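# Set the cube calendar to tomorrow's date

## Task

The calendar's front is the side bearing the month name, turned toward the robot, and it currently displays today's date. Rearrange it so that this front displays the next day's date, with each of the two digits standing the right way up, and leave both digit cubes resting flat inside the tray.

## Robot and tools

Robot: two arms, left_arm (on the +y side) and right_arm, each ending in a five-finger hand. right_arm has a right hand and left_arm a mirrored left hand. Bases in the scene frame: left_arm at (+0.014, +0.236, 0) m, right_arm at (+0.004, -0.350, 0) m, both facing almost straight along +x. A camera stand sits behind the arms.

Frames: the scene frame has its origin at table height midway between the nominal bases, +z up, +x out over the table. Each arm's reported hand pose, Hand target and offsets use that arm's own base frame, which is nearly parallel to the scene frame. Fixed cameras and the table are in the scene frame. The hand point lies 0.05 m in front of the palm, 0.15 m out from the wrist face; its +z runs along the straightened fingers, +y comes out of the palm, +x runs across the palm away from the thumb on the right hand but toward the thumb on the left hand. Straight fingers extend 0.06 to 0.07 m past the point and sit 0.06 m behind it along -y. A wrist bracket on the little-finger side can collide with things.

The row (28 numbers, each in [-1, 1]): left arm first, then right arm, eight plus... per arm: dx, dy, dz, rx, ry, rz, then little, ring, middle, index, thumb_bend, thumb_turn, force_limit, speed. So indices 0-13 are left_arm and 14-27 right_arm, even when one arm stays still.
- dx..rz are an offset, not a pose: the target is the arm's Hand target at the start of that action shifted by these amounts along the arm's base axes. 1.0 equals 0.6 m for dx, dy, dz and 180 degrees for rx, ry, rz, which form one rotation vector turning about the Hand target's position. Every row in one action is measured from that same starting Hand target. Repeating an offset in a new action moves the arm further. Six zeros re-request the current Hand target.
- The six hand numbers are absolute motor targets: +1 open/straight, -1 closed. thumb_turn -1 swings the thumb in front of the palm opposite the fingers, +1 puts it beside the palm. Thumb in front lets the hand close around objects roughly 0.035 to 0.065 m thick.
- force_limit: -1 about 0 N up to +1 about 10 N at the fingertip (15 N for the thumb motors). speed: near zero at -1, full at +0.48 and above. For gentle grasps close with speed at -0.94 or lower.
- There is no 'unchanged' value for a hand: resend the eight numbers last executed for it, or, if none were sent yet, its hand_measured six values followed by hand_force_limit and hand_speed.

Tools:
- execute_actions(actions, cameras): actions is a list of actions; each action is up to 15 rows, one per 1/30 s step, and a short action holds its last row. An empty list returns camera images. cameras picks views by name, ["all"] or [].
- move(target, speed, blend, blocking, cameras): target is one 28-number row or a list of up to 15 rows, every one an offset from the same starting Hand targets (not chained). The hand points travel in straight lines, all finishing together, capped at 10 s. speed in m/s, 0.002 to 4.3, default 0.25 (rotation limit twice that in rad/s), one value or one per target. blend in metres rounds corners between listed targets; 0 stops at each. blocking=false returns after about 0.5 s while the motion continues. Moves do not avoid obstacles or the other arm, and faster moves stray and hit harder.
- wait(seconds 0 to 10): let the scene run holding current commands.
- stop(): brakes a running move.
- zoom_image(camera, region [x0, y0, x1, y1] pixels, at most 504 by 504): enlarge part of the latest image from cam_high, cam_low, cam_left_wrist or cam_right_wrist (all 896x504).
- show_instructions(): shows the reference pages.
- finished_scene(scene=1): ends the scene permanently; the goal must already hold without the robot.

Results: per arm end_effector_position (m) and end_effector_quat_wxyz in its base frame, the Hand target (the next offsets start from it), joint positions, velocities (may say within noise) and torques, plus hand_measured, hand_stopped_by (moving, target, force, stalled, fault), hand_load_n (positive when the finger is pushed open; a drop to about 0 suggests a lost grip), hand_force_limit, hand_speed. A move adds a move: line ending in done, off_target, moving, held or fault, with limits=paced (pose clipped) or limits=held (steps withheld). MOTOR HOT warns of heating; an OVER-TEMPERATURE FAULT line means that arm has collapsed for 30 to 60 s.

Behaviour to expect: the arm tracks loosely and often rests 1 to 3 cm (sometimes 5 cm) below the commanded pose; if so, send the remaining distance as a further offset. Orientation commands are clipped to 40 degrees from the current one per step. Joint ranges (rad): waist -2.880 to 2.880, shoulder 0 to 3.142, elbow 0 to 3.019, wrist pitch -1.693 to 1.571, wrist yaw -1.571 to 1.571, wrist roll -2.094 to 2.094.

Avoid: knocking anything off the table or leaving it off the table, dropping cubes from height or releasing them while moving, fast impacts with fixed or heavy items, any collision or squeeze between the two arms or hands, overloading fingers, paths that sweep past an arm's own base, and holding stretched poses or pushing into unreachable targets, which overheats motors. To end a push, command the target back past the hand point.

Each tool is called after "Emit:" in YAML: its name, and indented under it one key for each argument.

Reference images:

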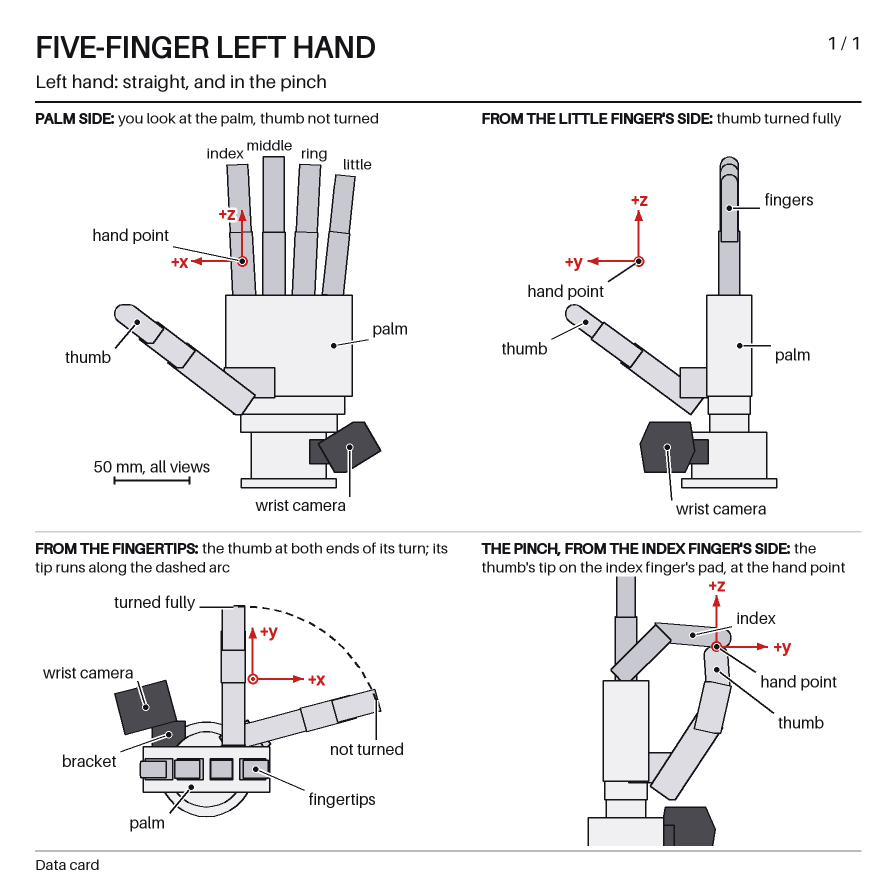

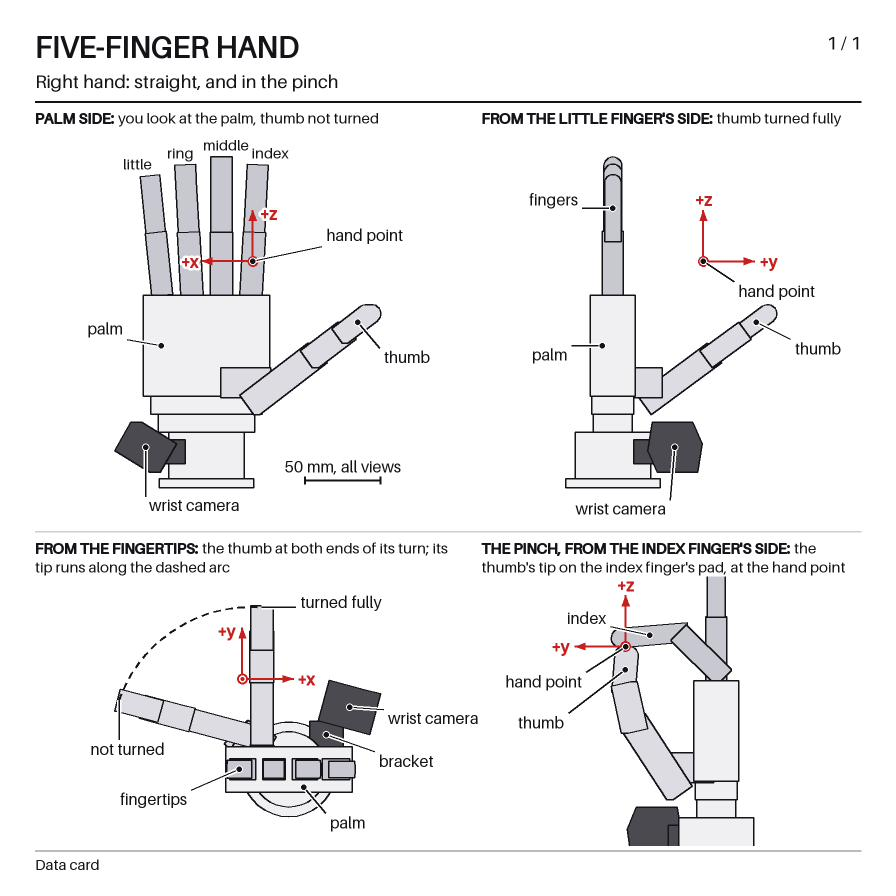

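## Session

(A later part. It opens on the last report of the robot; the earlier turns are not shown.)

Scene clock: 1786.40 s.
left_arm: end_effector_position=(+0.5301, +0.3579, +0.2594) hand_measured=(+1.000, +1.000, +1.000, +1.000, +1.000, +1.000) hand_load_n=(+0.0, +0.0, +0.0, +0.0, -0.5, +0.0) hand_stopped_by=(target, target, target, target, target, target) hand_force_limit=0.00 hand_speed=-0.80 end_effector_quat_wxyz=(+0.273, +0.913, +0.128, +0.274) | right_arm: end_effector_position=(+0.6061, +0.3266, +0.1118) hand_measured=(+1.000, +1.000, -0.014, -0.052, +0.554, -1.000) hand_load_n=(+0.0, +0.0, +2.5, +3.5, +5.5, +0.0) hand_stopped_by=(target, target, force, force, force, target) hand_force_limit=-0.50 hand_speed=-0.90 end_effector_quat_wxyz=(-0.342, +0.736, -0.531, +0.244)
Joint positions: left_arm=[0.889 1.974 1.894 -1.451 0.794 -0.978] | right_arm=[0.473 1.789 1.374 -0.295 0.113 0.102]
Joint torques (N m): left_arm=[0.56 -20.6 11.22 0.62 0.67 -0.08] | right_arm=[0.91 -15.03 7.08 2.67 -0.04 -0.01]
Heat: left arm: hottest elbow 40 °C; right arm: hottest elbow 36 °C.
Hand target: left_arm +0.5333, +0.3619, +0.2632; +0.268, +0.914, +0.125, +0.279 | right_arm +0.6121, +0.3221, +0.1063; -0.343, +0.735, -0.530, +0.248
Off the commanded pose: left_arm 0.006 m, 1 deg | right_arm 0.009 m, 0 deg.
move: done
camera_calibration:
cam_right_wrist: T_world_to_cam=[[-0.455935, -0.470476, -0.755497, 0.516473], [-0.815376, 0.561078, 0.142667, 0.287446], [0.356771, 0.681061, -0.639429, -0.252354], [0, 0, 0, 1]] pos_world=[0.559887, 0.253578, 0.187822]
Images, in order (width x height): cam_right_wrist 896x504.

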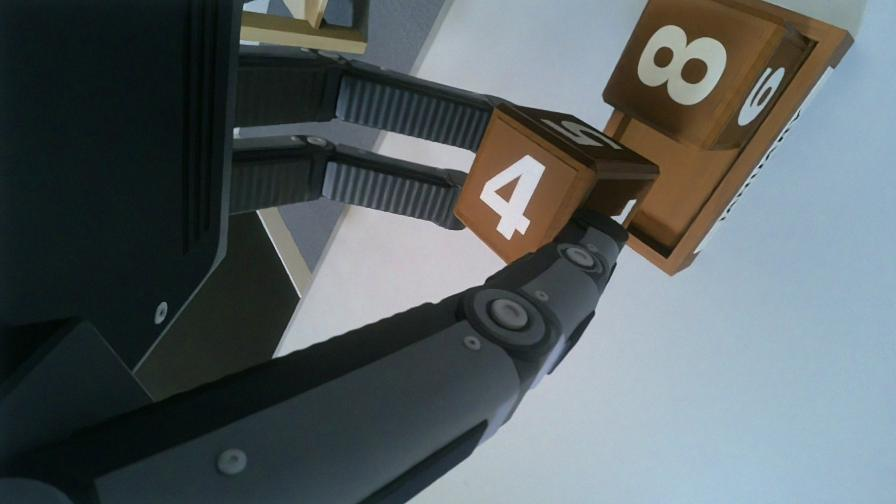

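Emit:
move:
  target: [0,0,0,0,0,0,1,1,1,1,1,1,0,-0.8, -0.002,-0.007,-0.038,0,0,0,1,1,-0.2,-0.2,0.1,-1,-0.5,-0.9]
  speed: 0.06
  cameras: ["cam_right_wrist"]

Emit:
zoom_image:
  camera: "cam_right_wrist"
  region: [440, 30, 760, 350]

Scene clock: 1812.90 s.
left_arm: end_effector_position=(+0.5301, +0.3579, +0.2594) hand_measured=(+1.000, +1.000, +1.000, +1.000, +1.000, +1.000) hand_load_n=(+0.0, +0.0, +0.0, +0.0, +0.0, +0.0) hand_stopped_by=(target, target, target, target, target, target) hand_force_limit=0.00 hand_speed=-0.80 end_effector_quat_wxyz=(+0.273, +0.913, +0.128, +0.274) | right_arm: end_effector_position=(+0.6054, +0.3225, +0.0898) hand_measured=(+1.000, +1.000, -0.014, -0.052, +0.554, -1.000) hand_load_n=(+0.0, +0.0, +2.5, +3.5, +5.5, -0.5) hand_stopped_by=(target, target, force, force, force, target) hand_force_limit=-0.50 hand_speed=-0.90 end_effector_quat_wxyz=(-0.342, +0.735, -0.531, +0.244)
Joint positions: left_arm=[0.889 1.974 1.894 -1.451 0.794 -0.978] | right_arm=[0.468 1.807 1.336 -0.237 0.109 0.099]
Joint torques (N m): left_arm=[0.56 -20.37 11.17 0.58 0.67 -0.09] | right_arm=[1.14 -14.68 6.95 2.67 -0.02 0.02]
Heat: left arm: hottest elbow 40 °C; right arm: hottest elbow 35 °C.
Hand target: left_arm +0.5333, +0.3619, +0.2632; +0.268, +0.914, +0.125, +0.279 | right_arm +0.6109, +0.3176, +0.0833; -0.343, +0.735, -0.530, +0.248
Off the commanded pose: left_arm 0.006 m, 1 deg | right_arm 0.010 m, 0 deg.
move: done
camera_calibration:
cam_right_wrist: T_world_to_cam=[[-0.455337, -0.469886, -0.756224, 0.497123], [-0.815328, 0.561272, 0.142174, 0.292254], [0.357642, 0.681308, -0.638679, -0.264081], [0, 0, 0, 1]] pos_world=[0.559088, 0.249478, 0.165723]
Images, in order (width x height): cam_right_wrist 896x504.

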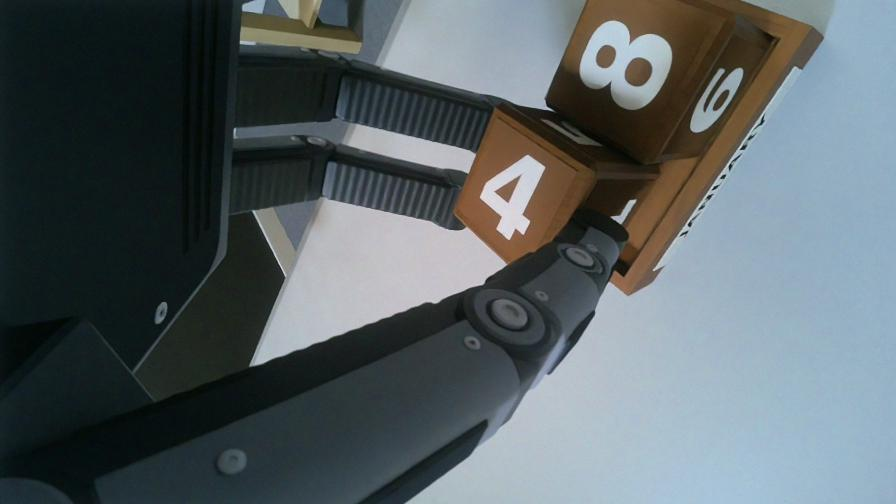

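Scaled by 1.575 from the camera's 896x504 image, which has a finer 1280x720 frame.

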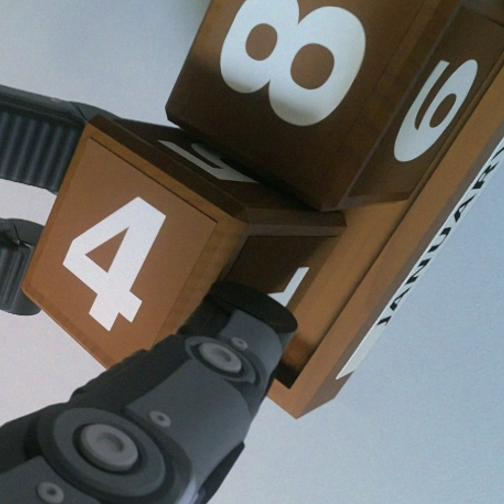

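Emit:
move:
  target: [0,0,0,0,0,0,1,1,1,1,1,1,0,-0.8, 0.001,-0.001,-0.015,0,0,0,1,1,-0.2,-0.2,0.1,-1,-0.5,-0.9]
  speed: 0.05
  cameras: ["cam_right_wrist"]

Scene clock: 1826.90 s.
left_arm: end_effector_position=(+0.5301, +0.3579, +0.2594) hand_measured=(+1.000, +1.000, +1.000, +1.000, +1.000, +1.000) hand_load_n=(+0.0, +0.0, +0.0, +0.0, +0.0, +0.0) hand_stopped_by=(target, target, target, target, target, target) hand_force_limit=0.00 hand_speed=-0.80 end_effector_quat_wxyz=(+0.273, +0.913, +0.128, +0.274) | right_arm: end_effector_position=(+0.6059, +0.3227, +0.0822) hand_measured=(+1.000, +1.000, -0.014, -0.052, +0.554, -1.000) hand_load_n=(+0.0, +0.0, +2.5, +3.5, +5.5, -0.5) hand_stopped_by=(target, target, force, force, force, target) hand_force_limit=-0.50 hand_speed=-0.90 end_effector_quat_wxyz=(-0.343, +0.735, -0.531, +0.244)
Joint positions: left_arm=[0.889 1.974 1.894 -1.451 0.794 -0.978] | right_arm=[0.467 1.817 1.327 -0.217 0.107 0.098]
Joint torques (N m): left_arm=[0.5 -20.54 11.18 0.61 0.67 -0.08] | right_arm=[0.5 -14.8 6.91 2.8 -0.01 -0.03]
Heat: left arm: hottest elbow 40 °C; right arm: hottest elbow 35 °C.
Hand target: left_arm +0.5333, +0.3619, +0.2632; +0.268, +0.914, +0.125, +0.279 | right_arm +0.6114, +0.3172, +0.0743; -0.343, +0.735, -0.530, +0.247
Off the commanded pose: left_arm 0.006 m, 1 deg | right_arm 0.011 m, 0 deg.
move: off_target (right_arm)
camera_calibration:
cam_right_wrist: T_world_to_cam=[[-0.453984, -0.469683, -0.757163, 0.490793], [-0.816043, 0.560355, 0.141689, 0.294475], [0.357731, 0.682202, -0.637674, -0.269672], [0, 0, 0, 1]] pos_world=[0.559587, 0.249478, 0.157923]
Images, in order (width x height): cam_right_wrist 896x504.

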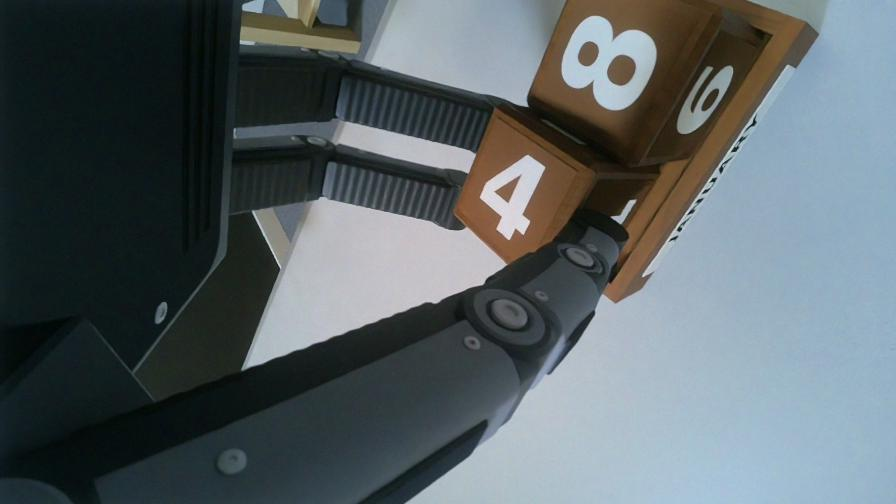

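Emit:
move:
  target: [0,0,0,0,0,0,1,1,1,1,1,1,0,-0.8, 0.0,0.0,-0.01,0,0,0,1,1,-0.2,-0.2,0.1,-1,-0.5,-0.9]
  speed: 0.03
  cameras: ["cam_right_wrist"]

Scene clock: 1830.93 s.
left_arm: end_effector_position=(+0.5301, +0.3579, +0.2594) hand_measured=(+1.000, +1.000, +1.000, +1.000, +1.000, +1.000) hand_load_n=(+0.0, +0.0, +0.0, +0.0, +0.0, +0.0) hand_stopped_by=(target, target, target, target, target, target) hand_force_limit=0.00 hand_speed=-0.80 end_effector_quat_wxyz=(+0.273, +0.913, +0.128, +0.274) | right_arm: end_effector_position=(+0.6062, +0.3229, +0.0768) hand_measured=(+1.000, +1.000, -0.014, -0.052, +0.554, -1.000) hand_load_n=(+0.0, +0.0, +2.5, +3.5, +5.5, +0.0) hand_stopped_by=(target, target, force, force, force, target) hand_force_limit=-0.50 hand_speed=-0.90 end_effector_quat_wxyz=(-0.344, +0.735, -0.531, +0.244)
Joint positions: left_arm=[0.889 1.974 1.894 -1.451 0.794 -0.978] | right_arm=[0.467 1.824 1.321 -0.202 0.107 0.097]
Joint torques (N m): left_arm=[0.56 -20.6 11.25 0.55 0.66 -0.09] | right_arm=[0.85 -14.97 6.82 2.74 -0.05 0.01]
Heat: left arm: hottest elbow 40 °C; right arm: hottest elbow 35 °C.
Hand target: left_arm +0.5333, +0.3619, +0.2632; +0.268, +0.914, +0.125, +0.279 | right_arm +0.6114, +0.3173, +0.0684; -0.343, +0.735, -0.530, +0.247
Off the commanded pose: left_arm 0.006 m, 1 deg | right_arm 0.011 m, 0 deg.
move: off_target (right_arm)
camera_calibration:
cam_right_wrist: T_world_to_cam=[[-0.452685, -0.469474, -0.75807, 0.486293], [-0.816551, 0.55981, 0.140916, 0.295911], [0.358219, 0.682794, -0.636767, -0.273918], [0, 0, 0, 1]] pos_world=[0.559886, 0.249678, 0.152524]
Images, in order (width x height): cam_right_wrist 896x504.

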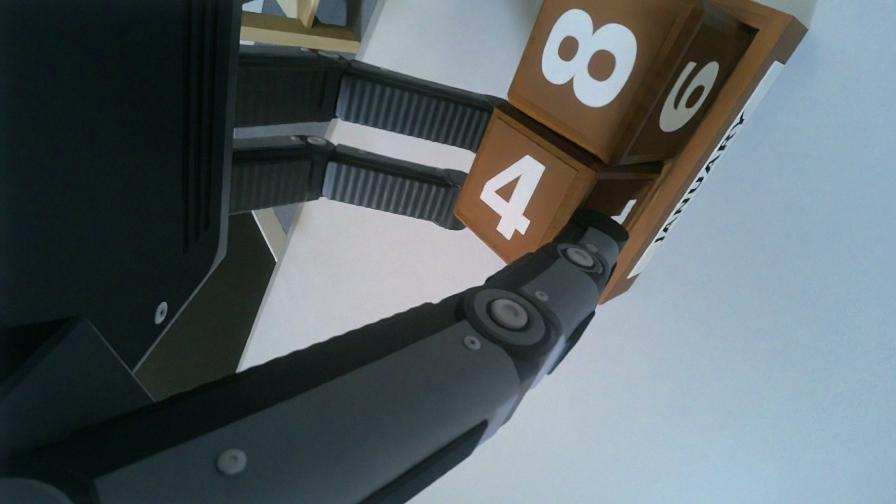

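Emit:
move:
  target: [0,0,0,0,0,0,1,1,1,1,1,1,0,-0.8, 0.0,0.0,-0.007,0,0,0,1,1,-0.2,-0.2,0.1,-1,-0.5,-0.9]
  speed: 0.03
  cameras: ["cam_right_wrist"]

Emit:
zoom_image:
  camera: "cam_right_wrist"
  region: [440, 30, 760, 350]

Scene clock: 1834.97 s.
left_arm: end_effector_position=(+0.5301, +0.3579, +0.2594) hand_measured=(+1.000, +1.000, +1.000, +1.000, +1.000, +1.000) hand_load_n=(+0.0, +0.0, +0.0, +0.0, +0.0, +0.0) hand_stopped_by=(target, target, target, target, target, target) hand_force_limit=0.00 hand_speed=-0.80 end_effector_quat_wxyz=(+0.273, +0.913, +0.128, +0.274) | right_arm: end_effector_position=(+0.6080, +0.3238, +0.0766) hand_measured=(+1.000, +1.000, -0.014, -0.052, +0.554, -1.000) hand_load_n=(+0.0, +0.0, +2.0, +3.5, +5.5, +0.0) hand_stopped_by=(target, target, force, force, force, target) hand_force_limit=-0.50 hand_speed=-0.90 end_effector_quat_wxyz=(-0.346, +0.734, -0.530, +0.246)
Joint positions: left_arm=[0.889 1.974 1.894 -1.451 0.794 -0.978] | right_arm=[0.467 1.827 1.321 -0.192 0.107 0.097]
Joint torques (N m): left_arm=[0.79 -20.54 11.23 0.58 0.66 -0.06] | right_arm=[0.62 -14.92 6.48 2.61 -0.06 -0.03]
Heat: left arm: hottest elbow 40 °C; right arm: hottest elbow 35 °C.
Hand target: left_arm +0.5333, +0.3619, +0.2632; +0.268, +0.914, +0.125, +0.279 | right_arm +0.6114, +0.3172, +0.0641; -0.343, +0.735, -0.530, +0.247
Off the commanded pose: left_arm 0.006 m, 1 deg | right_arm 0.014 m, 0 deg.
move: off_target (right_arm)
camera_calibration:
cam_right_wrist: T_world_to_cam=[[-0.448076, -0.467093, -0.762268, 0.484092], [-0.817387, 0.559389, 0.137701, 0.29766], [0.362085, 0.684768, -0.632445, -0.278591], [0, 0, 0, 1]] pos_world=[0.561087, 0.250378, 0.151826]
Images, in order (width x height): cam_right_wrist 896x504.

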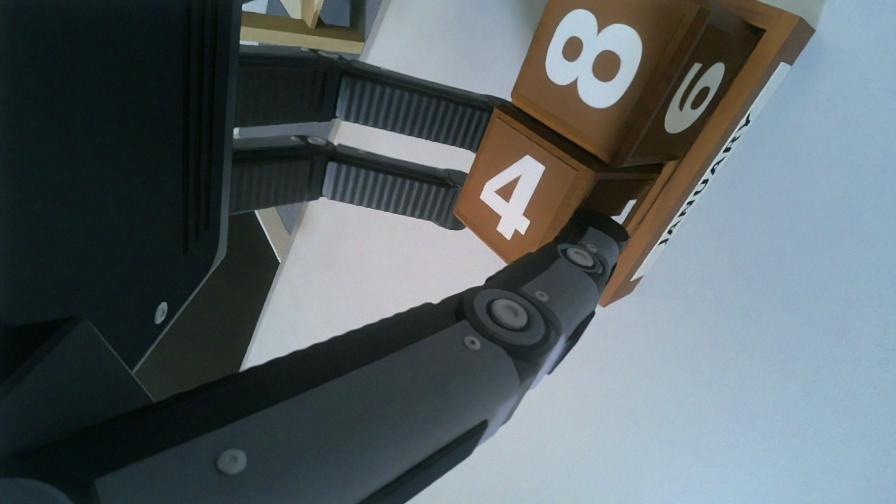

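Scaled by 1.575 from the camera's 896x504 image, which has a finer 1280x720 frame.

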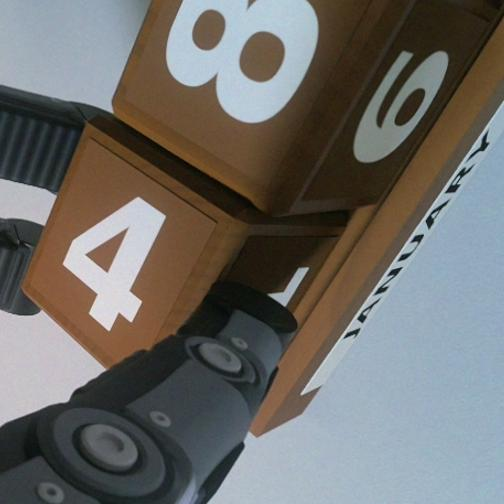

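Emit:
move:
  target: [0,0,0,0,0,0,1,1,1,1,1,1,0,-0.8, -0.003,0.0,-0.009,0,0,0,1,1,-0.2,-0.2,0.1,-1,-0.5,-0.9]
  speed: 0.03
  cameras: ["cam_right_wrist"]

Emit:
zoom_image:
  camera: "cam_right_wrist"
  region: [440, 30, 760, 350]

Scene clock: 1842.80 s.
left_arm: end_effector_position=(+0.5301, +0.3579, +0.2594) hand_measured=(+1.000, +1.000, +1.000, +1.000, +1.000, +1.000) hand_load_n=(+0.0, +0.0, +0.0, +0.0, +0.0, +0.0) hand_stopped_by=(target, target, target, target, target, target) hand_force_limit=0.00 hand_speed=-0.80 end_effector_quat_wxyz=(+0.273, +0.913, +0.128, +0.274) | right_arm: end_effector_position=(+0.6088, +0.3242, +0.0758) hand_measured=(+1.000, +1.000, -0.014, -0.052, +0.554, -1.000) hand_load_n=(+0.0, +0.0, +2.0, +3.5, +5.5, +0.0) hand_stopped_by=(target, target, force, force, force, target) hand_force_limit=-0.50 hand_speed=-0.90 end_effector_quat_wxyz=(-0.351, +0.732, -0.529, +0.248)
Joint positions: left_arm=[0.889 1.974 1.894 -1.451 0.794 -0.978] | right_arm=[0.467 1.827 1.313 -0.173 0.107 0.097]
Joint torques (N m): left_arm=[0.44 -20.54 11.17 0.55 0.66 -0.08] | right_arm=[1.03 -14.74 6.32 2.41 -0.03 0.01]
Heat: left arm: hottest elbow 40 °C; right arm: hottest elbow 35 °C.
Hand target: left_arm +0.5333, +0.3619, +0.2632; +0.268, +0.914, +0.125, +0.279 | right_arm +0.6097, +0.3173, +0.0588; -0.343, +0.735, -0.530, +0.248
Off the commanded pose: left_arm 0.006 m, 1 deg | right_arm 0.018 m, 1 deg.
move: off_target (right_arm)
camera_calibration:
cam_right_wrist: T_world_to_cam=[[-0.440218, -0.463152, -0.769219, 0.478491], [-0.818762, 0.558714, 0.132165, 0.299748], [0.368561, 0.687989, -0.625167, -0.285235], [0, 0, 0, 1]] pos_world=[0.561189, 0.250379, 0.150129]
Images, in order (width x height): cam_right_wrist 896x504.

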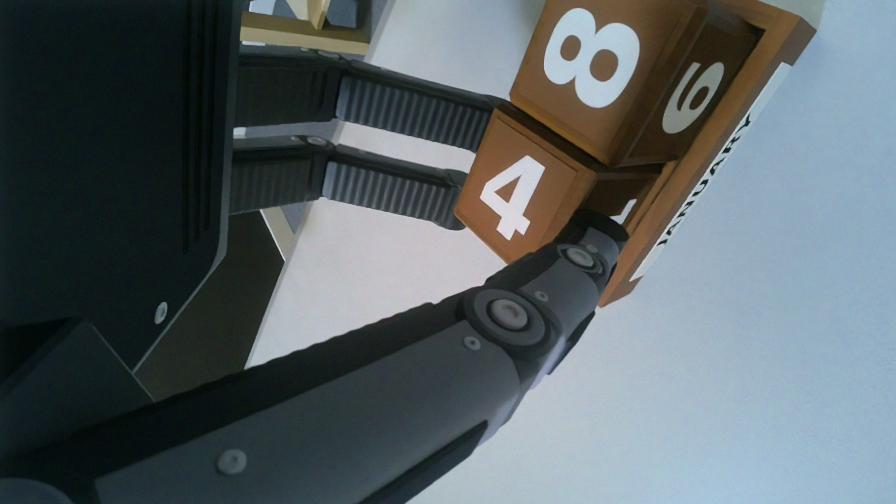

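Scaled by 1.575 from the camera's 896x504 image, which has a finer 1280x720 frame.

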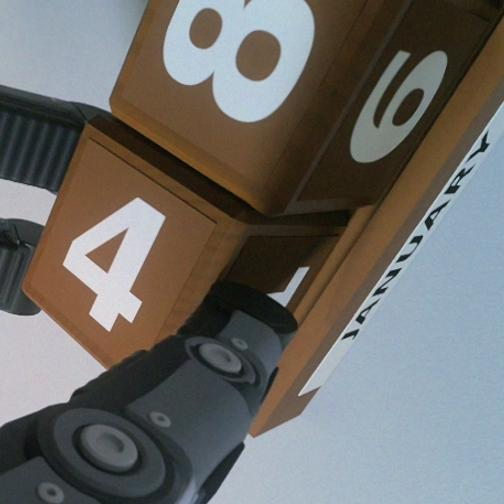

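Emit:
move:
  target:
    - [0,0,0,0,0,0,1,1,1,1,1,1,0,-0.8, 0.0,0.0,0.012,0,0,0,1,1,-0.2,-0.2,0.1,-1,-0.5,-0.9]
    - [0,0,0,0,0,0,1,1,1,1,1,1,0,-0.8, 0.0,0.0,0.012,0,0,0,1,1,0.12,0.12,0.66,-1,-0.5,-0.9]
  speed: 0.03
  cameras: ["cam_right_wrist"]

Emit:
zoom_image:
  camera: "cam_right_wrist"
  region: [440, 30, 760, 350]

Scene clock: 1848.30 s.
left_arm: end_effector_position=(+0.5301, +0.3579, +0.2594) hand_measured=(+1.000, +1.000, +1.000, +1.000, +1.000, +1.000) hand_load_n=(+0.0, +0.0, +0.0, +0.0, +0.0, +0.0) hand_stopped_by=(target, target, target, target, target, target) hand_force_limit=0.00 hand_speed=-0.80 end_effector_quat_wxyz=(+0.273, +0.913, +0.128, +0.274) | right_arm: end_effector_position=(+0.6087, +0.3241, +0.0754) hand_measured=(+1.000, +1.000, +0.120, +0.120, +0.660, -1.000) hand_load_n=(+0.0, +0.0, +0.0, +0.0, -0.5, +0.0) hand_stopped_by=(target, target, target, target, target, target) hand_force_limit=-0.50 hand_speed=-0.90 end_effector_quat_wxyz=(-0.351, +0.732, -0.529, +0.248)
Joint positions: left_arm=[0.889 1.974 1.894 -1.451 0.794 -0.978] | right_arm=[0.467 1.827 1.312 -0.172 0.107 0.097]
Joint torques (N m): left_arm=[0.67 -20.48 11.22 0.58 0.67 -0.08] | right_arm=[-0.09 -15.15 6.69 1.94 -0.02 -0.03]
Heat: left arm: hottest elbow 40 °C; right arm: hottest elbow 35 °C.
Hand target: left_arm +0.5333, +0.3619, +0.2632; +0.268, +0.914, +0.125, +0.279 | right_arm +0.6096, +0.3172, +0.0658; -0.343, +0.735, -0.530, +0.247
Off the commanded pose: left_arm 0.006 m, 1 deg | right_arm 0.012 m, 1 deg.
move: off_target (right_arm); target 2's new numbers were sent with right_arm's hand 0.012 m and 1 deg from that target
camera_calibration:
cam_right_wrist: T_world_to_cam=[[-0.44045, -0.463264, -0.769019, 0.478268], [-0.818724, 0.55873, 0.132334, 0.299668], [0.368369, 0.6879, -0.625378, -0.285286], [0, 0, 0, 1]] pos_world=[0.561089, 0.250379, 0.149729]
Images, in order (width x height): cam_right_wrist 896x504.

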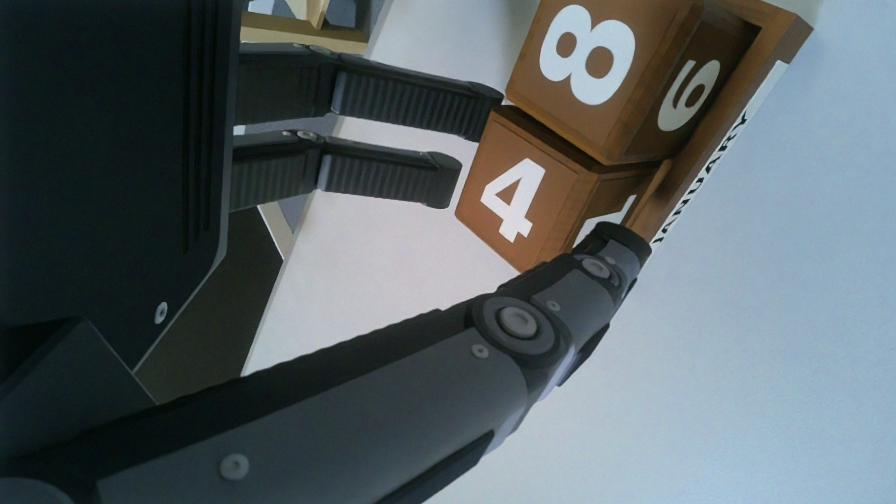

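Scaled by 1.575 from the camera's 896x504 image, which has a finer 1280x720 frame.

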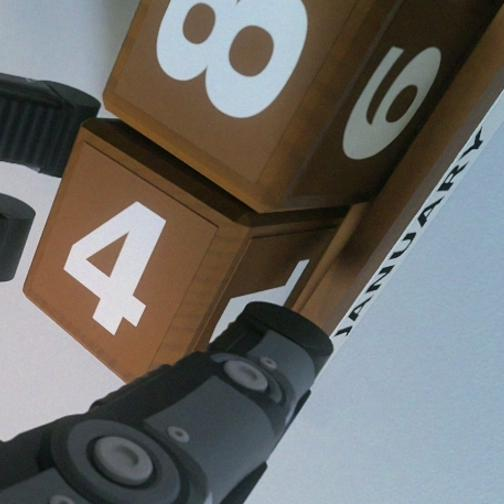

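Emit:
move:
  target:
    - [0,0,0,0,0,0,1,1,1,1,1,1,0,-0.8, 0.0,0.0,0,0,0,0,1,1,0.45,0.45,0.85,-1,-0.5,-0.75]
    - [0,0,0,0,0,0,1,1,1,1,1,1,0,-0.8, 0.0,0.0,0.2,0,0,0,1,1,0.45,0.45,0.85,-1,-0.5,-0.75]
  speed: 0.08
  cameras: ["cam_right_wrist","cam_low","cam_high"]

Emit:
zoom_image:
  camera: "cam_right_wrist"
  region: [500, 0, 820, 300]

Emit:
zoom_image:
  camera: "cam_low"
  region: [380, 264, 440, 320]

Emit:
zoom_image:
  camera: "cam_high"
  region: [340, 205, 390, 255]

Scene clock: 1855.83 s.
left_arm: end_effector_position=(+0.5301, +0.3579, +0.2594) hand_measured=(+1.000, +1.000, +1.000, +1.000, +1.000, +1.000) hand_load_n=(+0.0, +0.0, +0.0, +0.0, +0.0, +0.0) hand_stopped_by=(target, target, target, target, target, target) hand_force_limit=0.00 hand_speed=-0.80 end_effector_quat_wxyz=(+0.273, +0.913, +0.128, +0.274) | right_arm: end_effector_position=(+0.5925, +0.3159, +0.1517) hand_measured=(+1.000, +1.000, +0.450, +0.450, +0.850, -1.000) hand_load_n=(+0.5, +0.0, +0.0, +0.0, +0.0, +0.5) hand_stopped_by=(target, target, target, target, target, target) hand_force_limit=-0.50 hand_speed=-0.75 end_effector_quat_wxyz=(-0.324, +0.744, -0.535, +0.234)
Joint positions: left_arm=[0.889 1.974 1.894 -1.451 0.794 -0.978] | right_arm=[0.467 1.729 1.423 -0.449 0.107 0.097]
Joint torques (N m): left_arm=[0.79 -20.54 11.28 0.58 0.67 -0.09] | right_arm=[0.62 -15.79 11.92 1.09 0.05 -0.03]
Heat: left arm: hottest elbow 40 °C; right arm: hottest elbow 35 °C.
Hand target: left_arm +0.5333, +0.3619, +0.2632; +0.268, +0.914, +0.125, +0.279 | right_arm +0.6097, +0.3172, +0.1861; -0.343, +0.735, -0.530, +0.248
Off the commanded pose: left_arm 0.006 m, 1 deg | right_arm 0.038 m, 3 deg.
move: off_target (right_arm)
camera_calibration:
cam_right_wrist: T_world_to_cam=[[-0.485591, -0.486045, -0.72661, 0.553428], [-0.809776, 0.563233, 0.164412, 0.269295], [0.329338, 0.668228, -0.667088, -0.190291], [0, 0, 0, 1]] pos_world=[0.549478, 0.244473, 0.230909]
Images, in order (width x height): cam_high 896x504, cam_low 896x504, cam_right_wrist 896x504.

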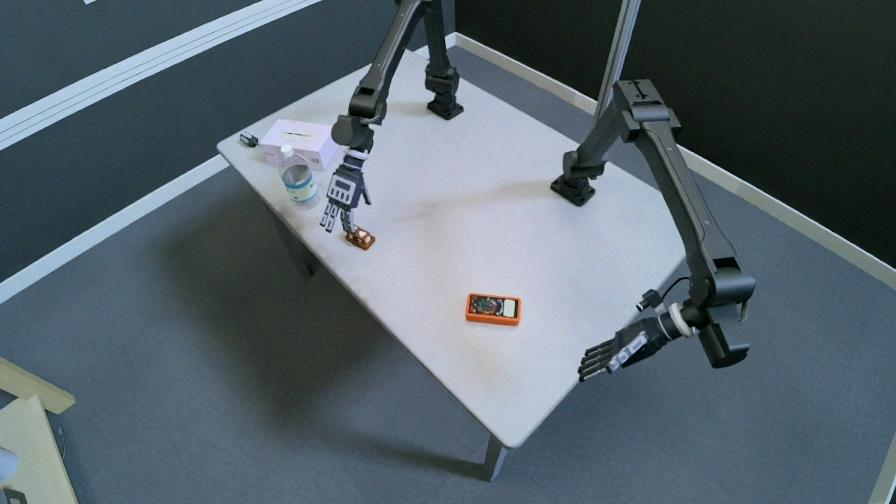

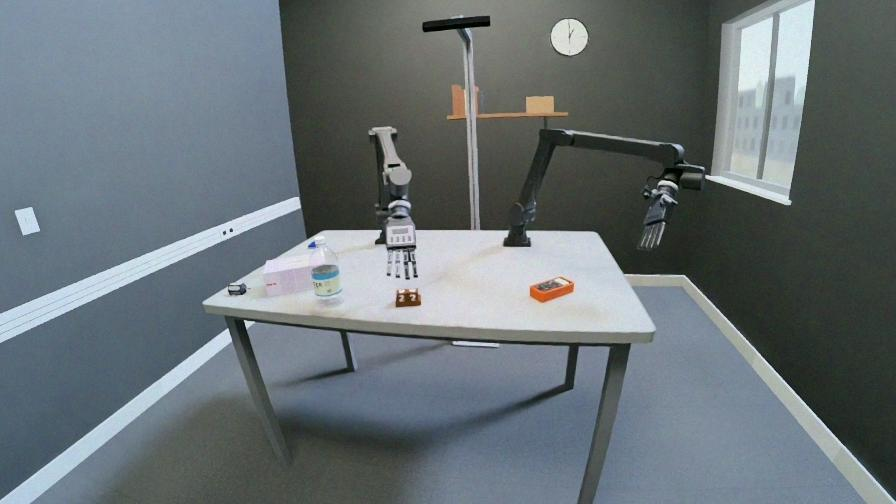

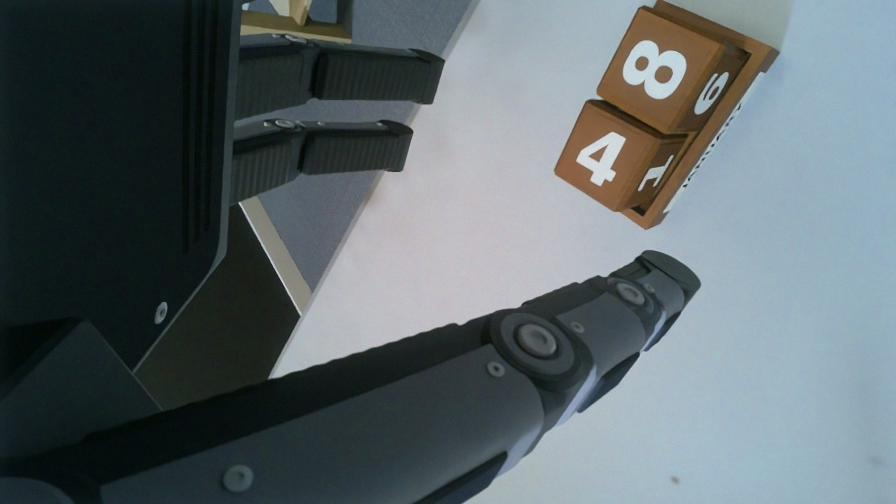

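Scaled by 1.575 from the camera's 896x504 image, which has a finer 1280x720 frame.

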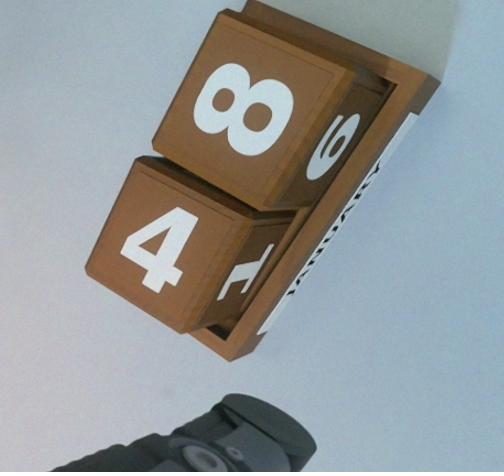

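Scaled by 8.400 from the camera's 896x504 image, which has a finer 1280x720 frame.

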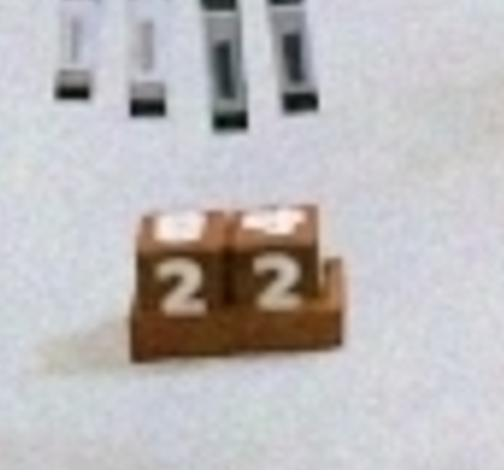

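Scaled by 10.080 from the camera's 896x504 image, which has a finer 1280x720 frame.

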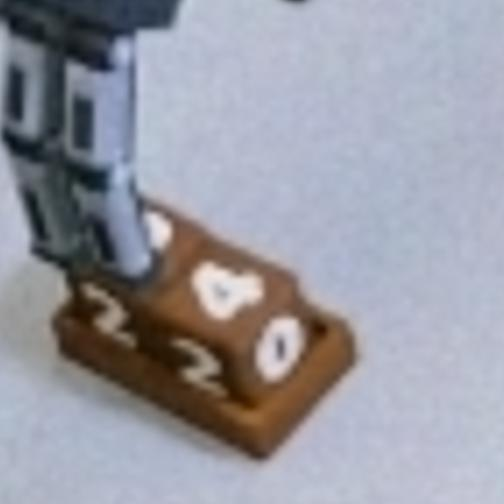

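Emit:
zoom_image:
  camera: "cam_right_wrist"
  region: [600, 20, 780, 220]

Scaled by 2.520 from the camera's 896x504 image, which has a finer 1280x720 frame.

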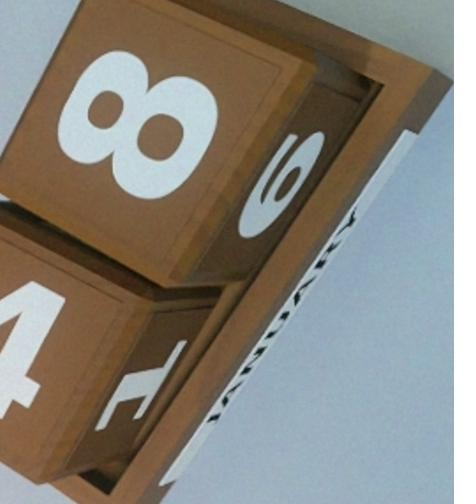

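Emit:
zoom_image:
  camera: "cam_right_wrist"
  region: [680, 50, 760, 130]

Scaled by 6.300 from the camera's 896x504 image, which has a finer 1280x720 frame.

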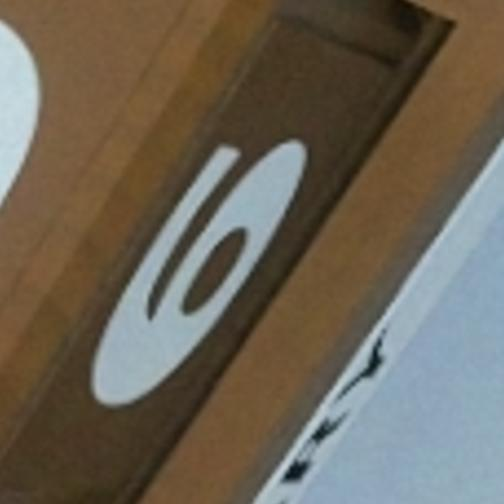

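Emit:
zoom_image:
  camera: "cam_right_wrist"
  region: [620, 140, 700, 220]

Scaled by 6.300 from the camera's 896x504 image, which has a finer 1280x720 frame.

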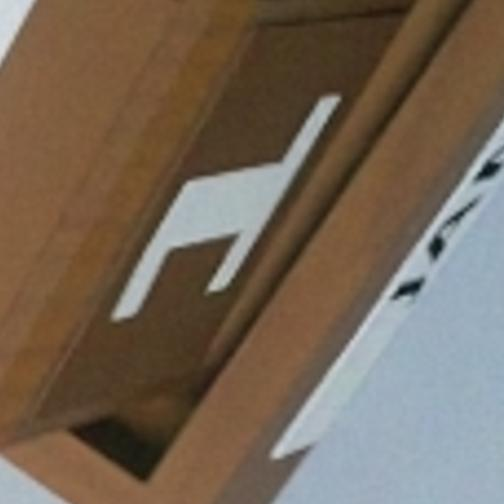

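Emit:
move:
  target:
    - [0,0,0,0,0,0,1,1,1,1,1,1,0,-0.8, -0.02,0.0,0.12,0,0,0,1,1,0.45,0.45,0.85,-1,-0.5,-0.75]
    - [0,0,0,0,0,0,1,1,1,1,1,1,0,-0.8, -0.3,-0.33,0.12,0,0,0,1,1,0.45,0.45,0.85,-1,-0.5,-0.75]
  speed: 0.2
  blend: 0.03
  cameras: ["cam_right_wrist","cam_low","cam_high"]

Emit:
zoom_image:
  camera: "cam_low"
  region: [388, 280, 428, 312]

Emit:
zoom_image:
  camera: "cam_high"
  region: [340, 218, 380, 254]

Scene clock: 1890.50 s.
left_arm: end_effector_position=(+0.5301, +0.3579, +0.2594) hand_measured=(+1.000, +1.000, +1.000, +1.000, +1.000, +1.000) hand_load_n=(+0.0, +0.0, +0.0, +0.0, -0.5, +0.0) hand_stopped_by=(target, target, target, target, target, target) hand_force_limit=0.00 hand_speed=-0.80 end_effector_quat_wxyz=(+0.273, +0.913, +0.128, +0.274) | right_arm: end_effector_position=(+0.4338, +0.1244, +0.2603) hand_measured=(+1.000, +1.000, +0.450, +0.450, +0.850, -1.000) hand_load_n=(+0.0, +0.0, +0.0, +0.0, +0.0, +0.0) hand_stopped_by=(target, target, target, target, target, target) hand_force_limit=-0.50 hand_speed=-0.75 end_effector_quat_wxyz=(-0.348, +0.732, -0.530, +0.248)
Joint positions: left_arm=[0.889 1.974 1.894 -1.451 0.794 -0.978] | right_arm=[0.174 1.083 1.031 -0.641 -0.116 -0.09]
Joint torques (N m): left_arm=[0.56 -20.42 11.15 0.54 0.66 -0.09] | right_arm=[1.26 -6.59 7.65 1.28 -0.21 -0.02]
Heat: left arm: hottest elbow 40 °C; right arm: hottest elbow 36 °C.
Hand target: left_arm +0.5333, +0.3619, +0.2632; +0.268, +0.914, +0.125, +0.279 | right_arm +0.4297, +0.1191, +0.2580; -0.343, +0.735, -0.530, +0.248
Off the commanded pose: left_arm 0.006 m, 1 deg | right_arm 0.007 m, 1 deg.
move: done
camera_calibration:
cam_right_wrist: T_world_to_cam=[[-0.443992, -0.465556, -0.76559, 0.451812], [-0.817115, 0.560985, 0.132738, 0.242562], [0.367688, 0.68451, -0.629486, 0.0340261], [0, 0, 0, 1]] pos_world=[0.386291, 0.0509789, 0.335125]
Images, in order (width x height): cam_high 896x504, cam_low 896x504, cam_right_wrist 896x504.

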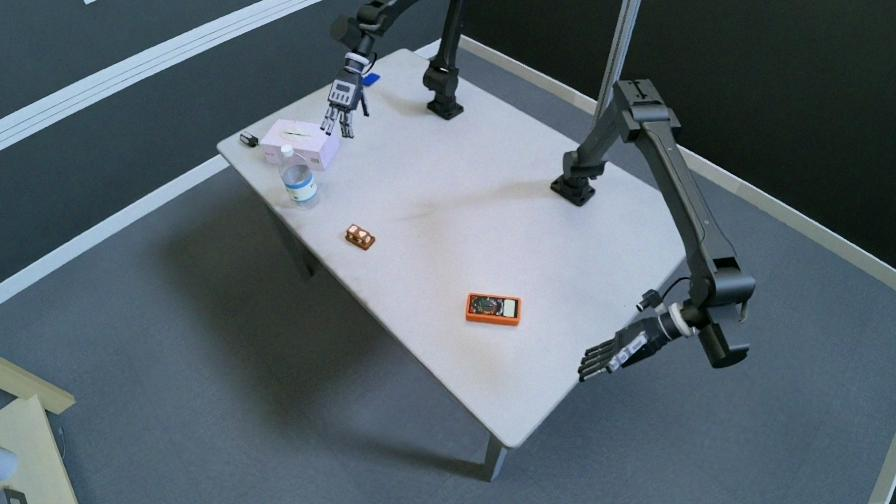

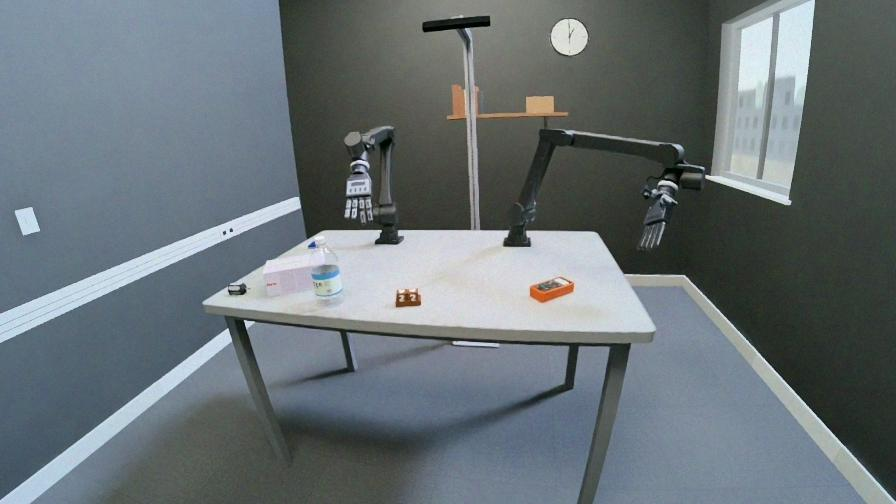

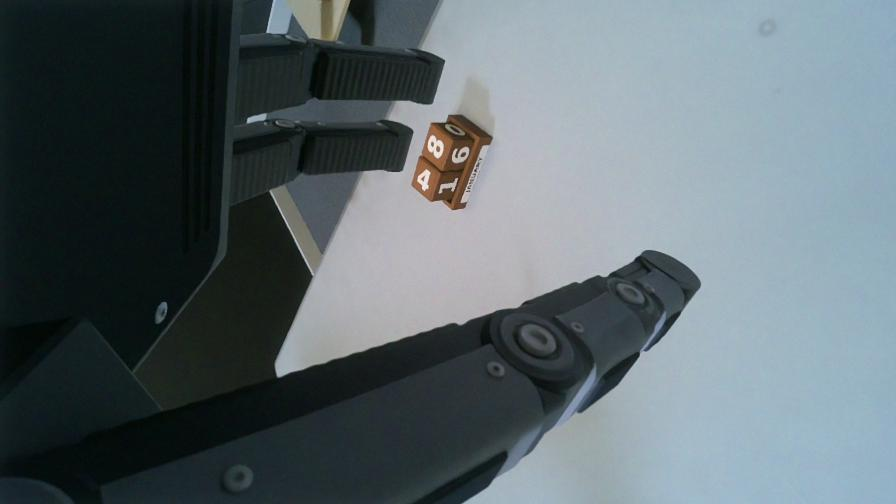

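Scaled by 12.600 from the camera's 896x504 image, which has a finer 1280x720 frame.

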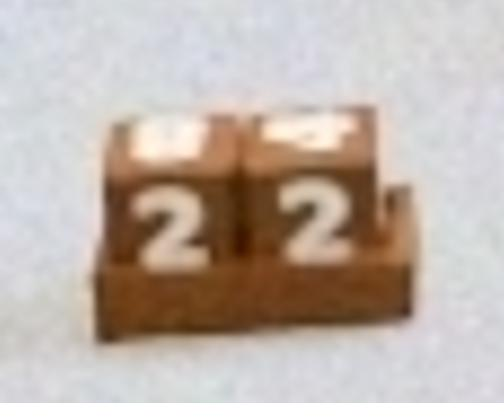

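Scaled by 12.600 from the camera's 896x504 image, which has a finer 1280x720 frame.

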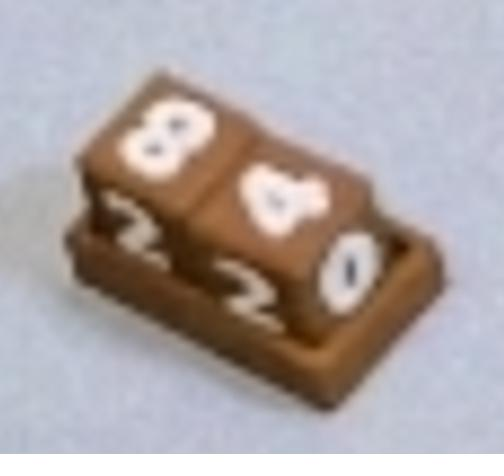

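Emit:
zoom_image:
  camera: "cam_right_wrist"
  region: [400, 105, 510, 215]

Scaled by 4.582 from the camera's 896x504 image, which has a finer 1280x720 frame.

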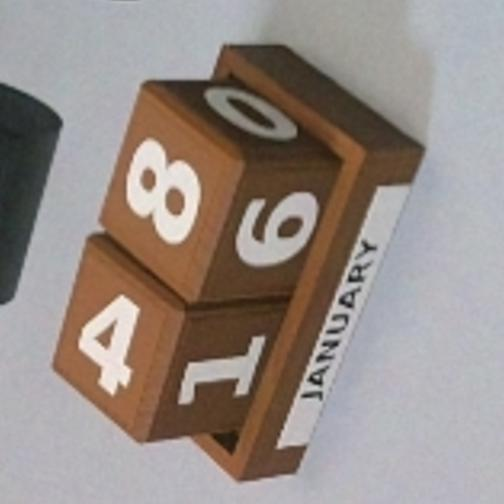

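Emit:
finished_scene:

The scene is finished: the task was done.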